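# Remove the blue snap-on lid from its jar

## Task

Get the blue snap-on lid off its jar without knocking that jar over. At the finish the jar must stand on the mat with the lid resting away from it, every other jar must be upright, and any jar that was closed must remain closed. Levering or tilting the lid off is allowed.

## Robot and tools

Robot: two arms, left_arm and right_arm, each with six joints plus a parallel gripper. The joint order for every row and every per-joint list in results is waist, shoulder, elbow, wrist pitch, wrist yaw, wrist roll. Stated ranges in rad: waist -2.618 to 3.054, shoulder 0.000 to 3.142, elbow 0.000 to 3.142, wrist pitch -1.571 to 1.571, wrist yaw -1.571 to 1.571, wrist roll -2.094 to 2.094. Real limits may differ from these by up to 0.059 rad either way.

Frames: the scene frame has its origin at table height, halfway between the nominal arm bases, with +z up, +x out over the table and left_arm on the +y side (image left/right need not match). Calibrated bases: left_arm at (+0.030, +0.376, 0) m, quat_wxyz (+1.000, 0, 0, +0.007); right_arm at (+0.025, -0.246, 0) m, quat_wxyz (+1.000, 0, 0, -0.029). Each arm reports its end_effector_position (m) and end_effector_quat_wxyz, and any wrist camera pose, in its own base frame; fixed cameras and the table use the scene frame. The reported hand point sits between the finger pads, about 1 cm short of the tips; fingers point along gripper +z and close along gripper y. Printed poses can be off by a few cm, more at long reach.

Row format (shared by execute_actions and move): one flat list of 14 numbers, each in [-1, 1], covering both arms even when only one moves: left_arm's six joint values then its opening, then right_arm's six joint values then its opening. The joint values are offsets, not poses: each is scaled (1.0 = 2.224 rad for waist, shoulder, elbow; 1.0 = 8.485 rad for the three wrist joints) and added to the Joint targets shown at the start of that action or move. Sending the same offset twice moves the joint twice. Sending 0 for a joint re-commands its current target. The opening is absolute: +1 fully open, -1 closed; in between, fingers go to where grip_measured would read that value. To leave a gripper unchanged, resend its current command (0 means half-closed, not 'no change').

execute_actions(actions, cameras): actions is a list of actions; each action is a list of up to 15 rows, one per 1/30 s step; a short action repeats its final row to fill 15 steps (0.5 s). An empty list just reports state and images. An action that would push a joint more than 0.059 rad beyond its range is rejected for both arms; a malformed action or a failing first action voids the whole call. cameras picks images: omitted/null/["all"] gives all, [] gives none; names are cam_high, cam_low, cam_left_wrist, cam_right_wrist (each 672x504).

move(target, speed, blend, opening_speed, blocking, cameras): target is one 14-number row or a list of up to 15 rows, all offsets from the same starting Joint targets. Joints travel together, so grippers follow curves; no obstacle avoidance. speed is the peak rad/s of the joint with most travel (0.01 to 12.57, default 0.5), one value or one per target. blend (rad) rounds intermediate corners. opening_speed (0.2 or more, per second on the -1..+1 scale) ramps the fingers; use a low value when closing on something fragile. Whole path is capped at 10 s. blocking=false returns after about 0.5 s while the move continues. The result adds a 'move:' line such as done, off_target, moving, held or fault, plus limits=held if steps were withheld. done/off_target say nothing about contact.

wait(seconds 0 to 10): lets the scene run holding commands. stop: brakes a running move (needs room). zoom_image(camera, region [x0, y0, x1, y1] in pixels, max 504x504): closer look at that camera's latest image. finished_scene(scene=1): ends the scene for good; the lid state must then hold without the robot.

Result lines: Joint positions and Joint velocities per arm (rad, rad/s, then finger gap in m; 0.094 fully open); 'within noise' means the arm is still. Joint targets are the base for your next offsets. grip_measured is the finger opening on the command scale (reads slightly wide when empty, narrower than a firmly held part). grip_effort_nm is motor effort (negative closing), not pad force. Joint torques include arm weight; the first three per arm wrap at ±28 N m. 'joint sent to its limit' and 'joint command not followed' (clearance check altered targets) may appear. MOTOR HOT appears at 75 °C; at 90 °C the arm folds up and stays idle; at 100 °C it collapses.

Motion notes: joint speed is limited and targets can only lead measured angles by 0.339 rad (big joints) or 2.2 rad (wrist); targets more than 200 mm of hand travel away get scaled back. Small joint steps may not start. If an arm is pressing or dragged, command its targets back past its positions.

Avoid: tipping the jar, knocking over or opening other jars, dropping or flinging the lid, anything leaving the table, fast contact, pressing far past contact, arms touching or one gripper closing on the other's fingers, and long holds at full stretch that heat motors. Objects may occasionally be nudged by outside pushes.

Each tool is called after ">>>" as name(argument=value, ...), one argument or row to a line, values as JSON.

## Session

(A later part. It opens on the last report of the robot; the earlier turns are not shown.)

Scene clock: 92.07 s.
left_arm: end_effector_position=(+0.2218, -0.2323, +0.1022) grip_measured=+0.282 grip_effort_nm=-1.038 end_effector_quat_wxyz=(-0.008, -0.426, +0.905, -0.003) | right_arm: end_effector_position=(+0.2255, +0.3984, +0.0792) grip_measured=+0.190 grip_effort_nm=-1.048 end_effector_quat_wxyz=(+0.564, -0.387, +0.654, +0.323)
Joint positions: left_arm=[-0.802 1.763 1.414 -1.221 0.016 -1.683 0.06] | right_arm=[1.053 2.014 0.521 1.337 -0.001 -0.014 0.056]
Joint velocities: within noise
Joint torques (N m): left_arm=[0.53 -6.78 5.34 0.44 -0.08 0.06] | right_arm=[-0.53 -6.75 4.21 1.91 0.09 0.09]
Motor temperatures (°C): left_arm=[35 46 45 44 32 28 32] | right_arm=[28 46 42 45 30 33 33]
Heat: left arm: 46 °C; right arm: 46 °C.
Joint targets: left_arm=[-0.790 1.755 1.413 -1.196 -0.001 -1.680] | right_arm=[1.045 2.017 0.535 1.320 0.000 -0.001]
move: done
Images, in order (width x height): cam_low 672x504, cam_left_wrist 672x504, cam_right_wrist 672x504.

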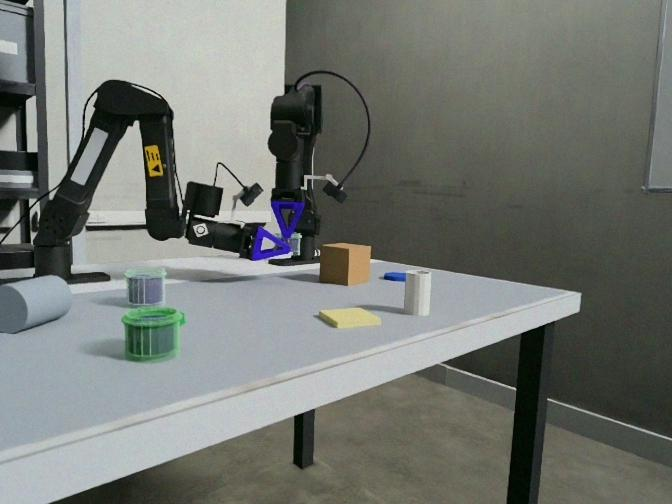

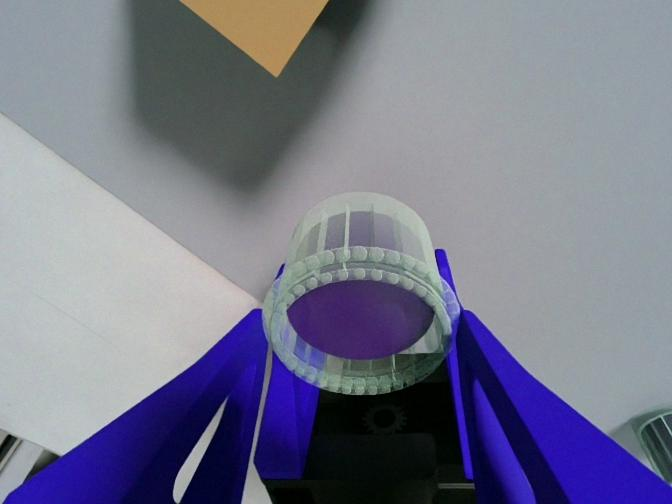

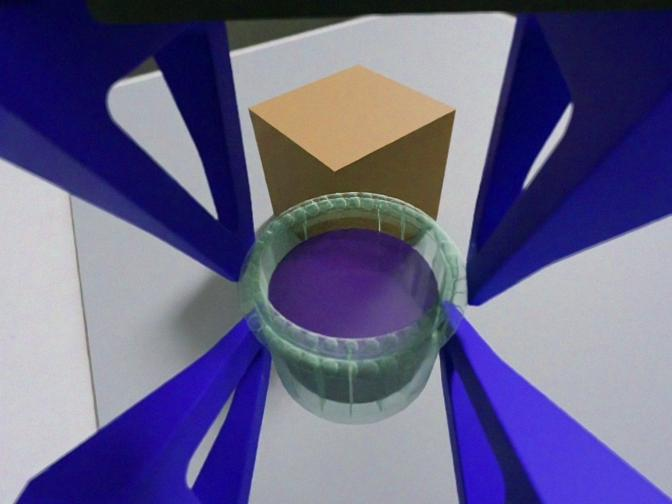

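>>> move(
  target=[0,0,0,0,0,0,0.15,0,0,0,0,0,0,0.5],
  opening_speed=0.7,
  cameras=["cam_low","cam_left_wrist","cam_right_wrist"],
)

>>> zoom_image(
  camera="cam_low",
  region=[240, 195, 340, 265],
)

Scene clock: 94.07 s.
left_arm: end_effector_position=(+0.2221, -0.2326, +0.1022) grip_measured=+0.281 grip_effort_nm=-1.043 end_effector_quat_wxyz=(-0.007, -0.426, +0.905, -0.004) | right_arm: end_effector_position=(+0.2255, +0.3984, +0.0792) grip_measured=+0.497 grip_effort_nm=0.125 end_effector_quat_wxyz=(+0.564, -0.387, +0.654, +0.323)
Joint positions: left_arm=[-0.802 1.763 1.414 -1.22 0.016 -1.683 0.06] | right_arm=[1.053 2.014 0.521 1.337 -0.001 -0.014 0.07]
Joint velocities: within noise
Joint torques (N m): left_arm=[0.47 -6.78 5.38 0.41 -0.08 0.06] | right_arm=[-0.57 -6.84 4.16 1.94 0.08 0.07]
Motor temperatures (°C): left_arm=[35 46 45 44 32 28 32] | right_arm=[28 46 42 45 30 33 33]
Heat: left arm: 46 °C; right arm: 46 °C.
Joint targets: left_arm=[-0.790 1.755 1.413 -1.196 -0.001 -1.680] | right_arm=[1.045 2.017 0.535 1.320 0.000 -0.001]
move: done
Images, in order (width x height): cam_low 672x504, cam_left_wrist 672x504, cam_right_wrist 672x504.

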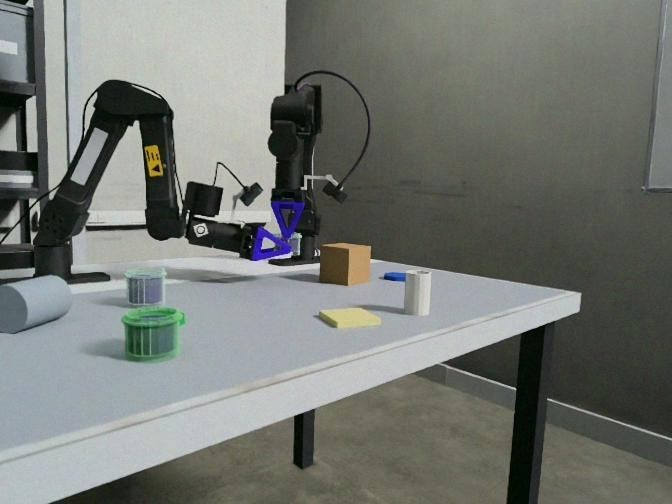

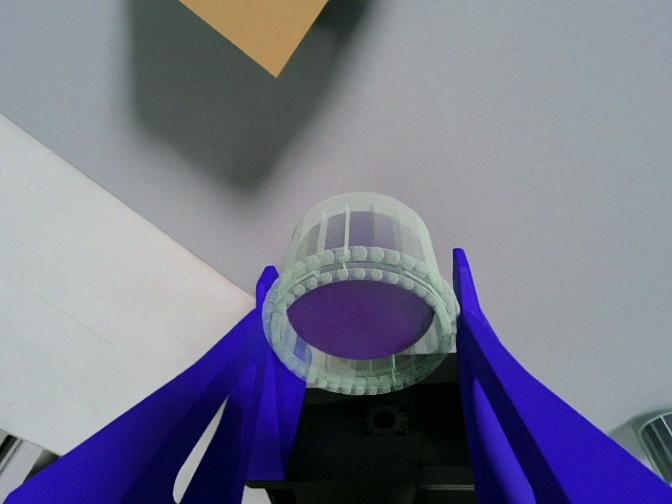

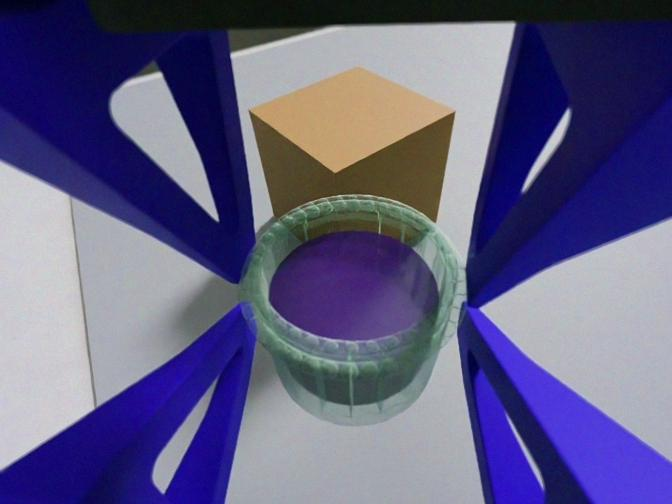

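Scaled by 5.040 from the camera's 672x504 image, which has a finer 960x720 frame.

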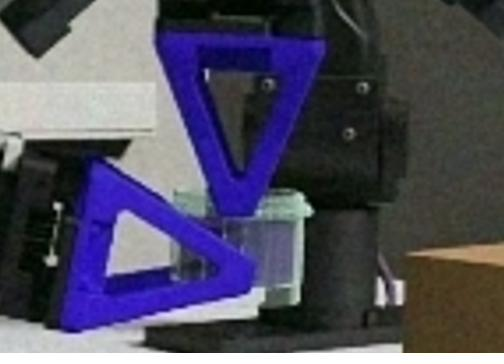

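>>> move(
  target=[
    [0,0,0,0,0,0,0.15,0,-0.147,-0.1551,-0.0083,0,0,0.5],
    [0,0,0,0,0,0,0.15,-0.1574,-0.147,-0.1551,-0.0083,0,0,0.5],
  ],
  speed=[0.3,0.5],
  cameras=["cam_low","cam_left_wrist","cam_high"],
)

>>> zoom_image(
  camera="cam_low",
  region=[220, 205, 340, 295],
)

Scene clock: 96.63 s.
left_arm: end_effector_position=(+0.2221, -0.2326, +0.1022) grip_measured=+0.281 grip_effort_nm=-1.043 end_effector_quat_wxyz=(-0.007, -0.426, +0.905, -0.004) | right_arm: end_effector_position=(+0.2863, +0.2384, +0.0823) grip_measured=+0.497 grip_effort_nm=0.120 end_effector_quat_wxyz=(+0.587, -0.267, +0.735, +0.209)
Joint positions: left_arm=[-0.802 1.763 1.414 -1.22 0.016 -1.683 0.06] | right_arm=[0.693 1.717 0.195 1.297 0.002 -0.005 0.07]
Joint velocities: within noise
Joint torques (N m): left_arm=[0.43 -6.82 5.35 0.4 -0.09 0.05] | right_arm=[-0.36 -6.71 2.29 1.63 0.01 0.08]
Motor temperatures (°C): left_arm=[35 46 45 44 32 28 32] | right_arm=[28 46 42 44 30 33 32]
Heat: left arm: 46 °C; right arm: 46 °C.
Joint targets: left_arm=[-0.790 1.755 1.413 -1.196 -0.001 -1.680] | right_arm=[0.695 1.690 0.190 1.249 0.000 -0.001]
move: off_target (right_arm); right_arm: the wrist pitch is farthest, 0.047 rad from its target
Images, in order (width x height): cam_high 672x504, cam_low 672x504, cam_left_wrist 672x504.

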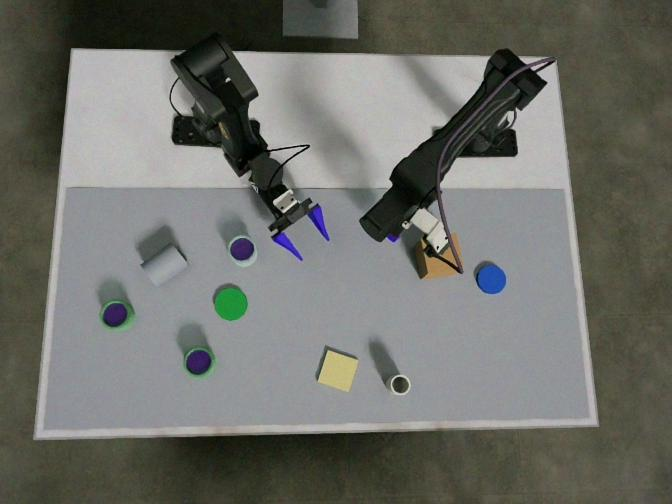

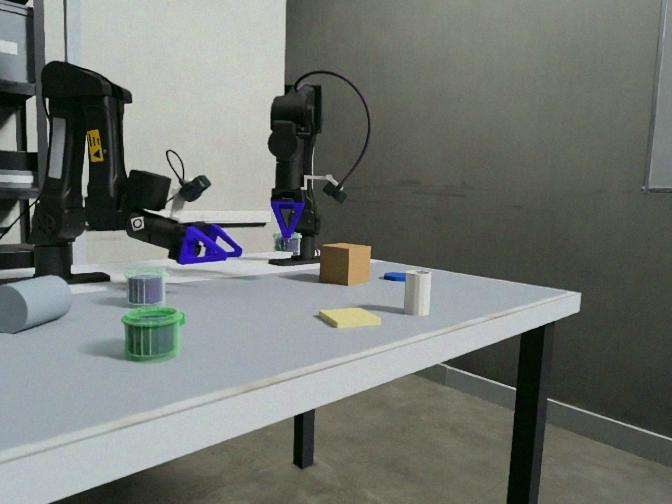

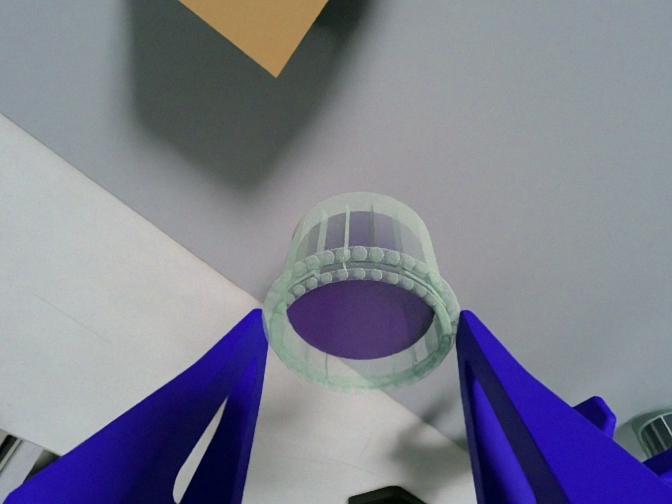

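Scaled by 4.200 from the camera's 672x504 image, which has a finer 960x720 frame.

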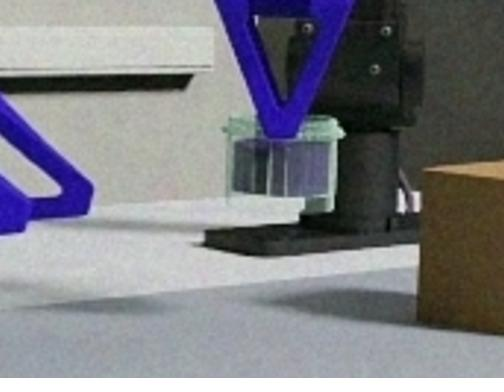

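>>> move(
  target=[0,0.0153,-0.0607,0.0198,0,0,0.15,0,0,0,0,0,0,0.5],
  speed=0.2,
  cameras=["cam_low","cam_left_wrist"],
)

>>> zoom_image(
  camera="cam_low",
  region=[240, 235, 340, 305],
)

Scene clock: 98.47 s.
left_arm: end_effector_position=(+0.2210, -0.2315, +0.0579) grip_measured=+0.281 grip_effort_nm=-1.043 end_effector_quat_wxyz=(-0.008, -0.426, +0.905, -0.001) | right_arm: end_effector_position=(+0.2863, +0.2384, +0.0823) grip_measured=+0.497 grip_effort_nm=0.125 end_effector_quat_wxyz=(+0.587, -0.267, +0.735, +0.209)
Joint positions: left_arm=[-0.802 1.795 1.275 -1.054 0.016 -1.683 0.06] | right_arm=[0.693 1.717 0.195 1.297 0.002 -0.007 0.07]
Joint velocities: within noise
Joint torques (N m): left_arm=[0.53 -6.74 5.53 0.42 -0.08 0.06] | right_arm=[-0.44 -6.56 2.41 1.65 0.07 0.08]
Motor temperatures (°C): left_arm=[35 46 45 44 32 28 32] | right_arm=[28 46 42 44 30 33 32]
Heat: left arm: 46 °C; right arm: 46 °C.
Joint targets: left_arm=[-0.790 1.789 1.278 -1.028 -0.001 -1.680] | right_arm=[0.695 1.690 0.190 1.249 0.000 -0.001]
move: off_target (right_arm); right_arm: the wrist pitch is farthest, 0.048 rad from its target
Images, in order (width x height): cam_low 672x504, cam_left_wrist 672x504.

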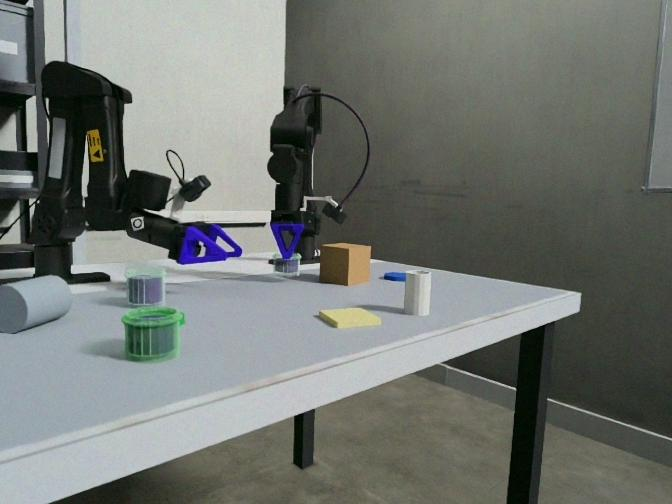

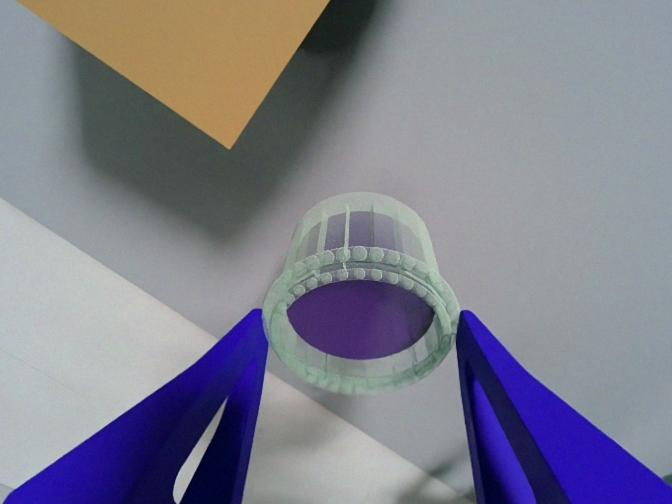

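Scaled by 5.040 from the camera's 672x504 image, which has a finer 960x720 frame.

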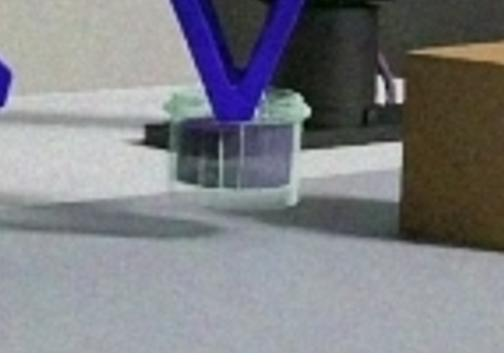

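>>> move(
  target=[0,0.0035,-0.0138,0.0045,0,0,0.15,0,0,0,0,0,0,0.5],
  speed=0.1,
  cameras=["cam_low","cam_left_wrist"],
)

>>> zoom_image(
  camera="cam_low",
  region=[240, 235, 340, 305],
)

Scene clock: 99.80 s.
left_arm: end_effector_position=(+0.2208, -0.2313, +0.0491) grip_measured=+0.281 grip_effort_nm=-1.038 end_effector_quat_wxyz=(-0.008, -0.426, +0.905, -0.003) | right_arm: end_effector_position=(+0.2863, +0.2384, +0.0823) grip_measured=+0.497 grip_effort_nm=0.125 end_effector_quat_wxyz=(+0.587, -0.267, +0.735, +0.209)
Joint positions: left_arm=[-0.802 1.801 1.246 -1.016 0.016 -1.683 0.06] | right_arm=[0.693 1.717 0.195 1.297 0.002 -0.007 0.07]
Joint velocities: within noise
Joint torques (N m): left_arm=[0.42 -6.64 5.41 0.44 -0.06 0.07] | right_arm=[-0.44 -6.76 2.43 1.68 0.06 0.07]
Motor temperatures (°C): left_arm=[35 46 45 44 32 28 32] | right_arm=[28 46 42 44 30 33 32]
Heat: left arm: 46 °C; right arm: 46 °C.
Joint targets: left_arm=[-0.790 1.796 1.248 -0.990 -0.001 -1.680] | right_arm=[0.695 1.690 0.190 1.249 0.000 -0.001]
move: off_target (right_arm); right_arm: the wrist pitch is farthest, 0.048 rad from its target
Images, in order (width x height): cam_low 672x504, cam_left_wrist 672x504.

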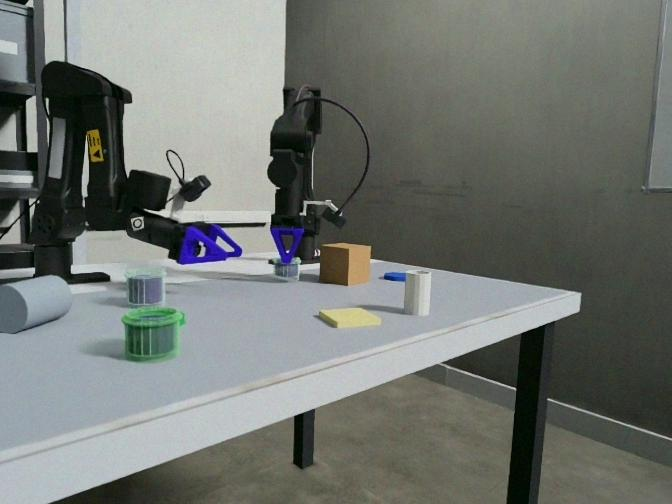

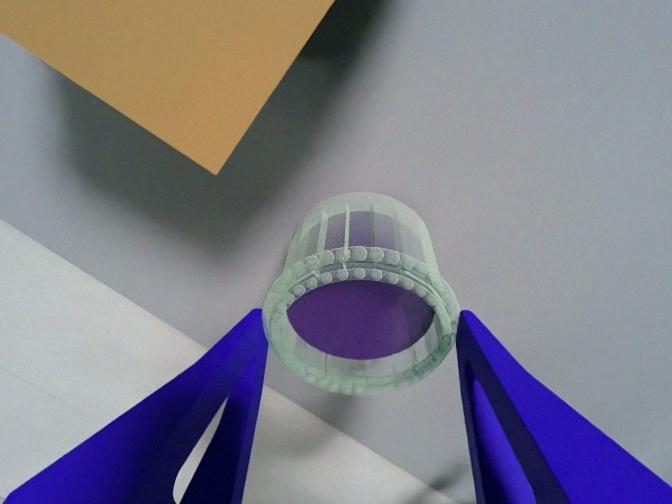

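Scaled by 5.040 from the camera's 672x504 image, which has a finer 960x720 frame.

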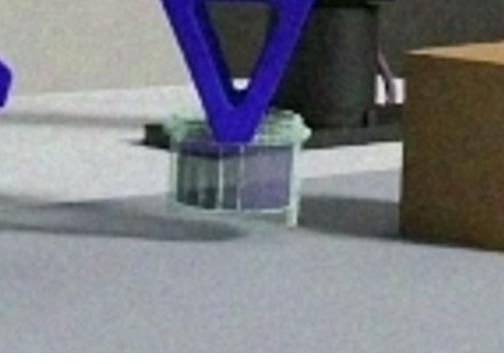

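>>> move(
  target=[0,0.0014,-0.0055,0.0018,0,0,0.15,0,0,0,0,0,0,0.5],
  speed=0.1,
  cameras=["cam_low","cam_left_wrist"],
)

>>> zoom_image(
  camera="cam_low",
  region=[240, 235, 340, 305],
)

Scene clock: 101.07 s.
left_arm: end_effector_position=(+0.2204, -0.2309, +0.0461) grip_measured=+0.281 grip_effort_nm=-1.043 end_effector_quat_wxyz=(-0.008, -0.426, +0.905, -0.003) | right_arm: end_effector_position=(+0.2863, +0.2384, +0.0823) grip_measured=+0.497 grip_effort_nm=0.120 end_effector_quat_wxyz=(+0.587, -0.267, +0.735, +0.209)
Joint positions: left_arm=[-0.802 1.801 1.233 -1.002 0.016 -1.683 0.06] | right_arm=[0.693 1.717 0.195 1.297 0.002 -0.007 0.07]
Joint velocities: within noise
Joint torques (N m): left_arm=[0.47 -6.35 5.37 0.44 -0.07 0.08] | right_arm=[-0.54 -6.74 2.63 1.64 0.06 0.08]
Motor temperatures (°C): left_arm=[35 46 45 44 32 28 32] | right_arm=[28 46 42 44 30 33 32]
Heat: left arm: 46 °C; right arm: 46 °C.
Joint targets: left_arm=[-0.790 1.800 1.235 -0.975 -0.001 -1.680] | right_arm=[0.695 1.690 0.190 1.249 0.000 -0.001]
move: off_target (right_arm); right_arm: the wrist pitch is farthest, 0.048 rad from its target
Images, in order (width x height): cam_low 672x504, cam_left_wrist 672x504.

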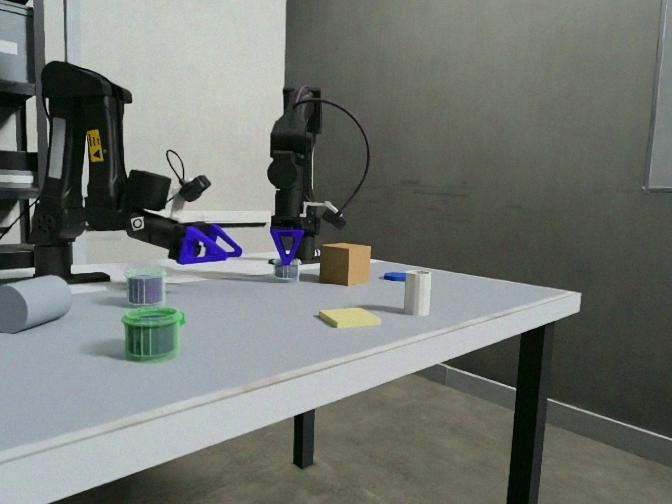

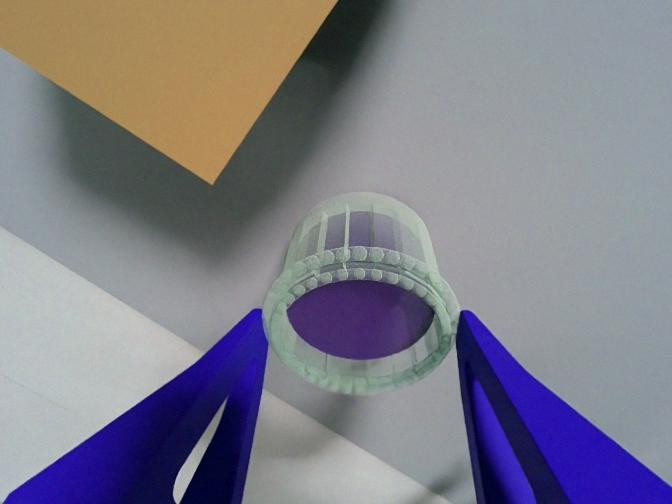

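Scaled by 5.040 from the camera's 672x504 image, which has a finer 960x720 frame.

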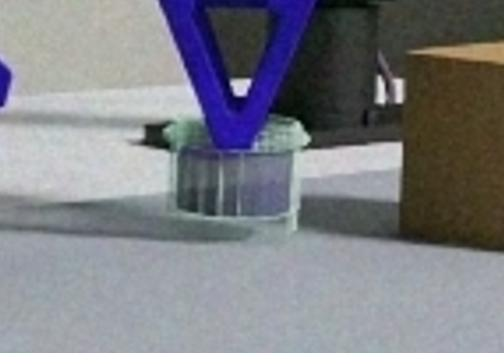

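>>> move(
  target=[
    [0,0.0018,-0.0045,0.0014,0,0,0.15,0,0,0,0,0,0,0.5],
  ],
  speed=0.1,
  cameras=["cam_low","cam_left_wrist"],
)

>>> zoom_image(
  camera="cam_low",
  region=[240, 235, 340, 305],
)

Scene clock: 101.93 s.
left_arm: end_effector_position=(+0.2201, -0.2305, +0.0421) grip_measured=+0.281 grip_effort_nm=-1.048 end_effector_quat_wxyz=(-0.008, -0.426, +0.905, -0.002) | right_arm: end_effector_position=(+0.2863, +0.2384, +0.0823) grip_measured=+0.497 grip_effort_nm=0.115 end_effector_quat_wxyz=(+0.587, -0.267, +0.735, +0.209)
Joint positions: left_arm=[-0.802 1.807 1.224 -0.99 0.016 -1.683 0.06] | right_arm=[0.693 1.717 0.195 1.297 0.002 -0.007 0.07]
Joint velocities: within noise
Joint torques (N m): left_arm=[0.55 -6.53 5.29 0.44 -0.08 0.04] | right_arm=[-0.34 -6.48 2.47 1.59 0.02 0.1]
Motor temperatures (°C): left_arm=[35 46 45 44 32 28 32] | right_arm=[28 46 42 43 30 33 32]
Heat: left arm: 46 °C; right arm: 46 °C.
Joint targets: left_arm=[-0.790 1.804 1.225 -0.963 -0.001 -1.680] | right_arm=[0.695 1.690 0.190 1.249 0.000 -0.001]
move: off_target (right_arm); right_arm: the wrist pitch is farthest, 0.048 rad from its target
Images, in order (width x height): cam_low 672x504, cam_left_wrist 672x504.

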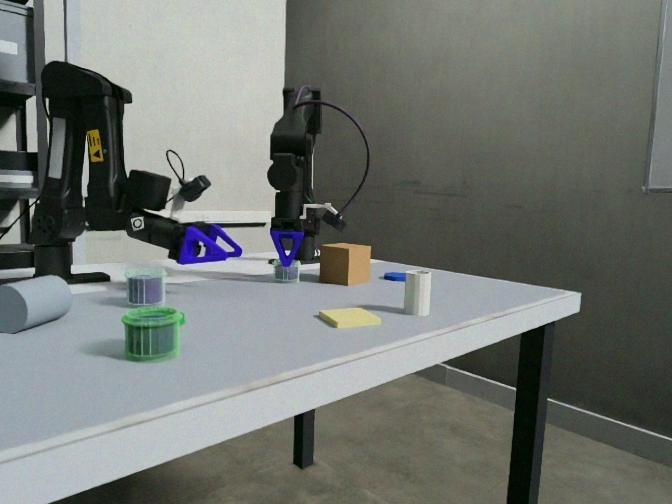

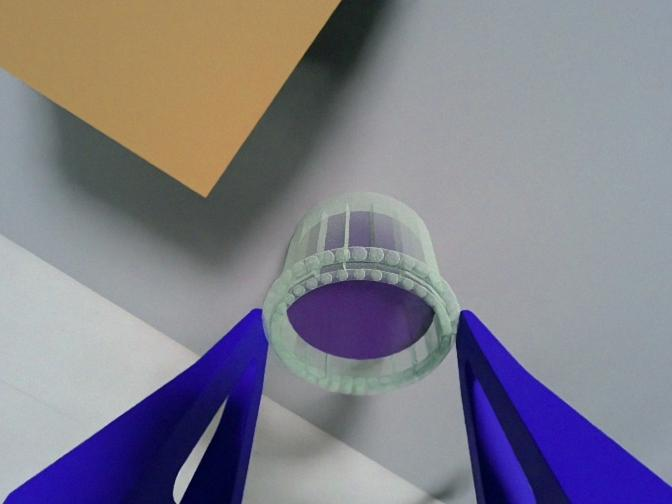

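Scaled by 5.040 from the camera's 672x504 image, which has a finer 960x720 frame.

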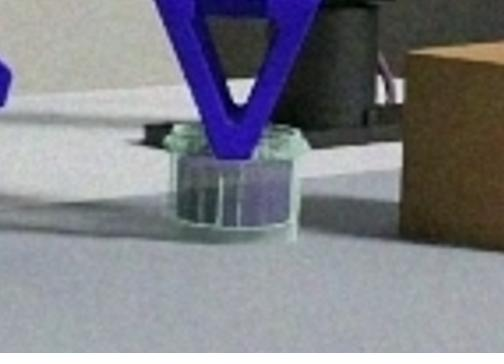

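>>> move(
  target=[0,0,0,0,0,0,0.9,0,0,0,0,0,0,0.5],
  opening_speed=0.5,
  cameras=["cam_low","cam_left_wrist"],
)

>>> zoom_image(
  camera="cam_low",
  region=[240, 235, 340, 305],
)

Scene clock: 103.87 s.
left_arm: end_effector_position=(+0.2204, -0.2308, +0.0421) grip_measured=+0.898 grip_effort_nm=0.085 end_effector_quat_wxyz=(-0.008, -0.426, +0.905, -0.003) | right_arm: end_effector_position=(+0.2863, +0.2384, +0.0823) grip_measured=+0.497 grip_effort_nm=0.125 end_effector_quat_wxyz=(+0.587, -0.267, +0.735, +0.209)
Joint positions: left_arm=[-0.802 1.807 1.224 -0.988 0.016 -1.683 0.089] | right_arm=[0.693 1.717 0.195 1.297 0.002 -0.007 0.07]
Joint velocities: within noise
Joint torques (N m): left_arm=[0.54 -6.46 5.26 0.45 -0.07 0.07] | right_arm=[-0.42 -6.94 2.32 1.65 0.04 0.09]
Motor temperatures (°C): left_arm=[35 46 45 44 32 28 32] | right_arm=[28 46 42 43 30 33 32]
Heat: left arm: 46 °C; right arm: 46 °C.
Joint targets: left_arm=[-0.790 1.804 1.225 -0.963 -0.001 -1.680] | right_arm=[0.695 1.690 0.190 1.249 0.000 -0.001]
move: off_target (right_arm); right_arm: the wrist pitch is farthest, 0.048 rad from its target
Images, in order (width x height): cam_low 672x504, cam_left_wrist 672x504.

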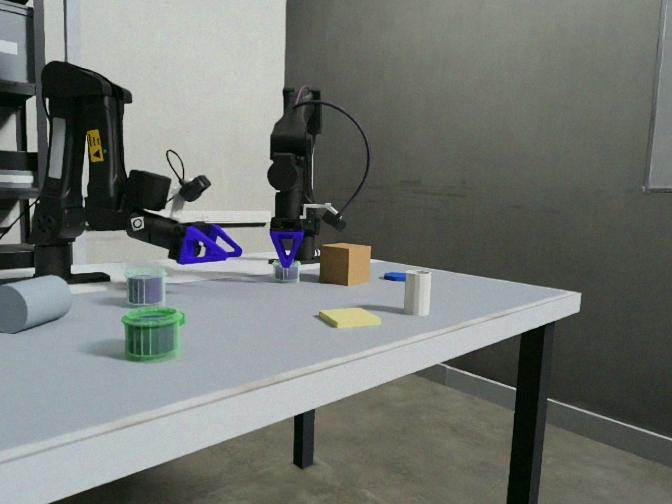

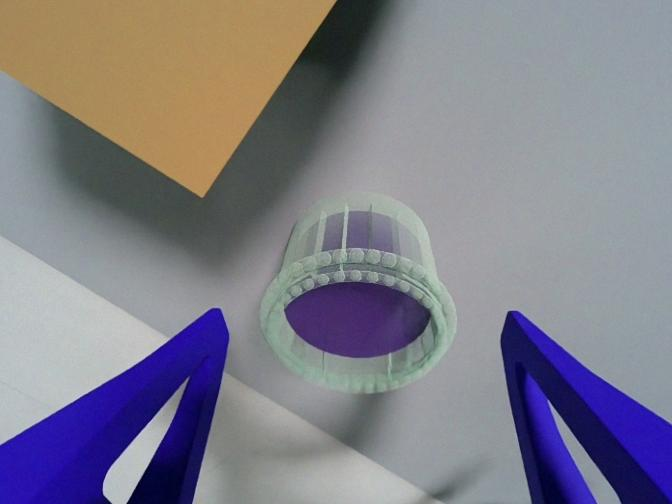

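Scaled by 5.040 from the camera's 672x504 image, which has a finer 960x720 frame.

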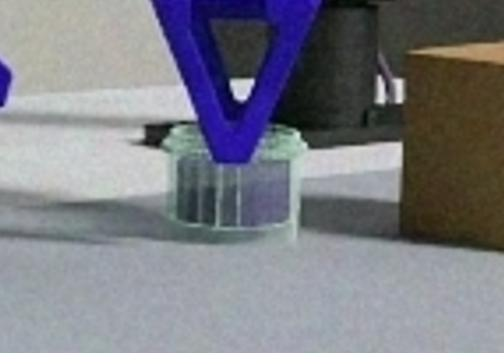

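>>> move(
  target=[0,-0.0288,0.1349,-0.0409,0,0,0.9,0,0,0,0,0,0,0.5],
  speed=0.35,
)

>>> zoom_image(
  camera="cam_low",
  region=[240, 235, 340, 305],
)

Scene clock: 105.93 s.
left_arm: end_effector_position=(+0.2232, -0.2338, +0.1147) grip_measured=+0.898 grip_effort_nm=0.085 end_effector_quat_wxyz=(-0.010, -0.426, +0.905, +0.004) | right_arm: end_effector_position=(+0.2863, +0.2384, +0.0823) grip_measured=+0.497 grip_effort_nm=0.125 end_effector_quat_wxyz=(+0.587, -0.267, +0.735, +0.209)
Joint positions: left_arm=[-0.802 1.781 1.486 -1.29 0.016 -1.683 0.089] | right_arm=[0.693 1.717 0.195 1.297 0.002 -0.007 0.07]
Joint velocities: within noise
Joint torques (N m): left_arm=[0.53 -9.61 8.32 -0.11 -0.09 0.06] | right_arm=[-0.55 -6.87 2.45 1.6 0.06 0.08]
Motor temperatures (°C): left_arm=[35 46 45 43 32 28 32] | right_arm=[28 46 42 43 30 33 32]
Heat: left arm: 46 °C; right arm: 46 °C.
Joint targets: left_arm=[-0.790 1.739 1.525 -1.310 -0.001 -1.680] | right_arm=[0.695 1.690 0.190 1.249 0.000 -0.001]
move: off_target (left_arm, right_arm); left_arm: the shoulder is farthest, 0.041 rad from its target; right_arm: the wrist pitch is farthest, 0.048 rad from its target

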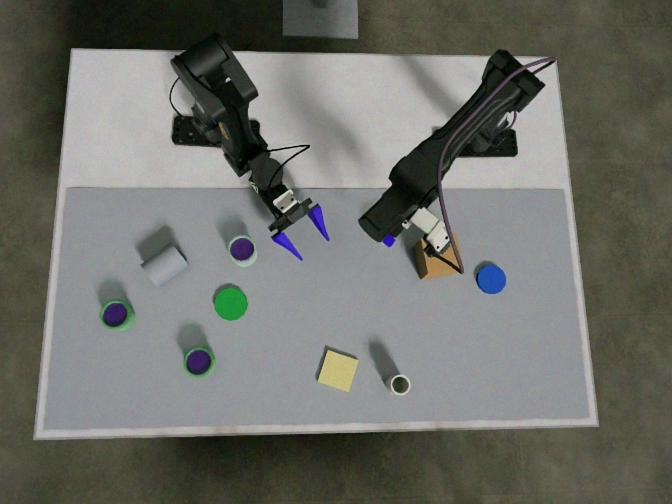

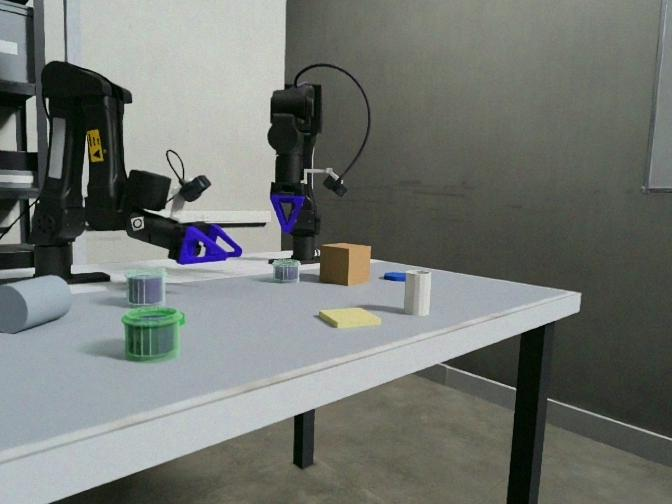

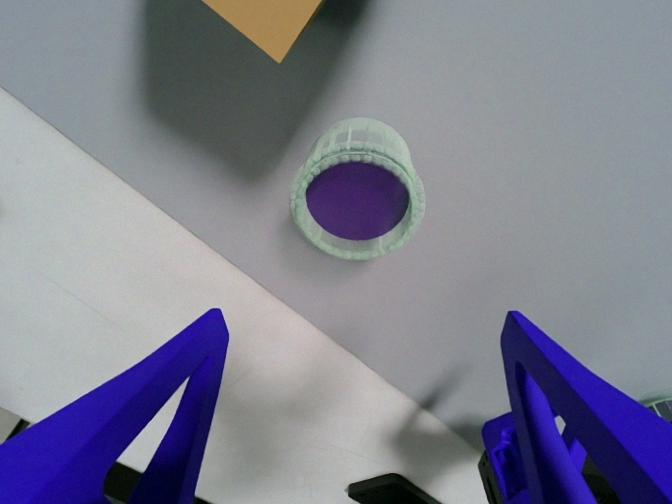

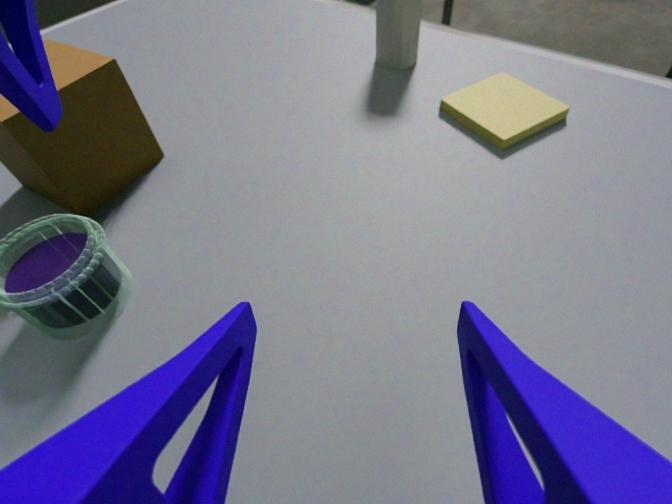

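Scaled by 5.040 from the camera's 672x504 image, which has a finer 960x720 frame.

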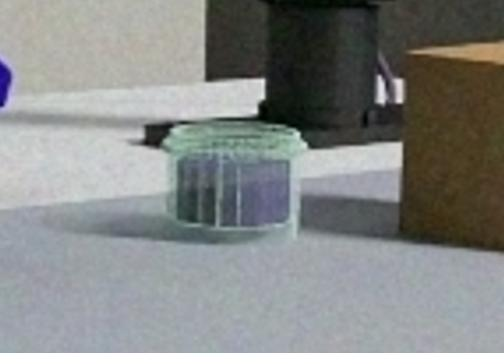

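>>> finished_scene(
)

The scene is finished: the task was done.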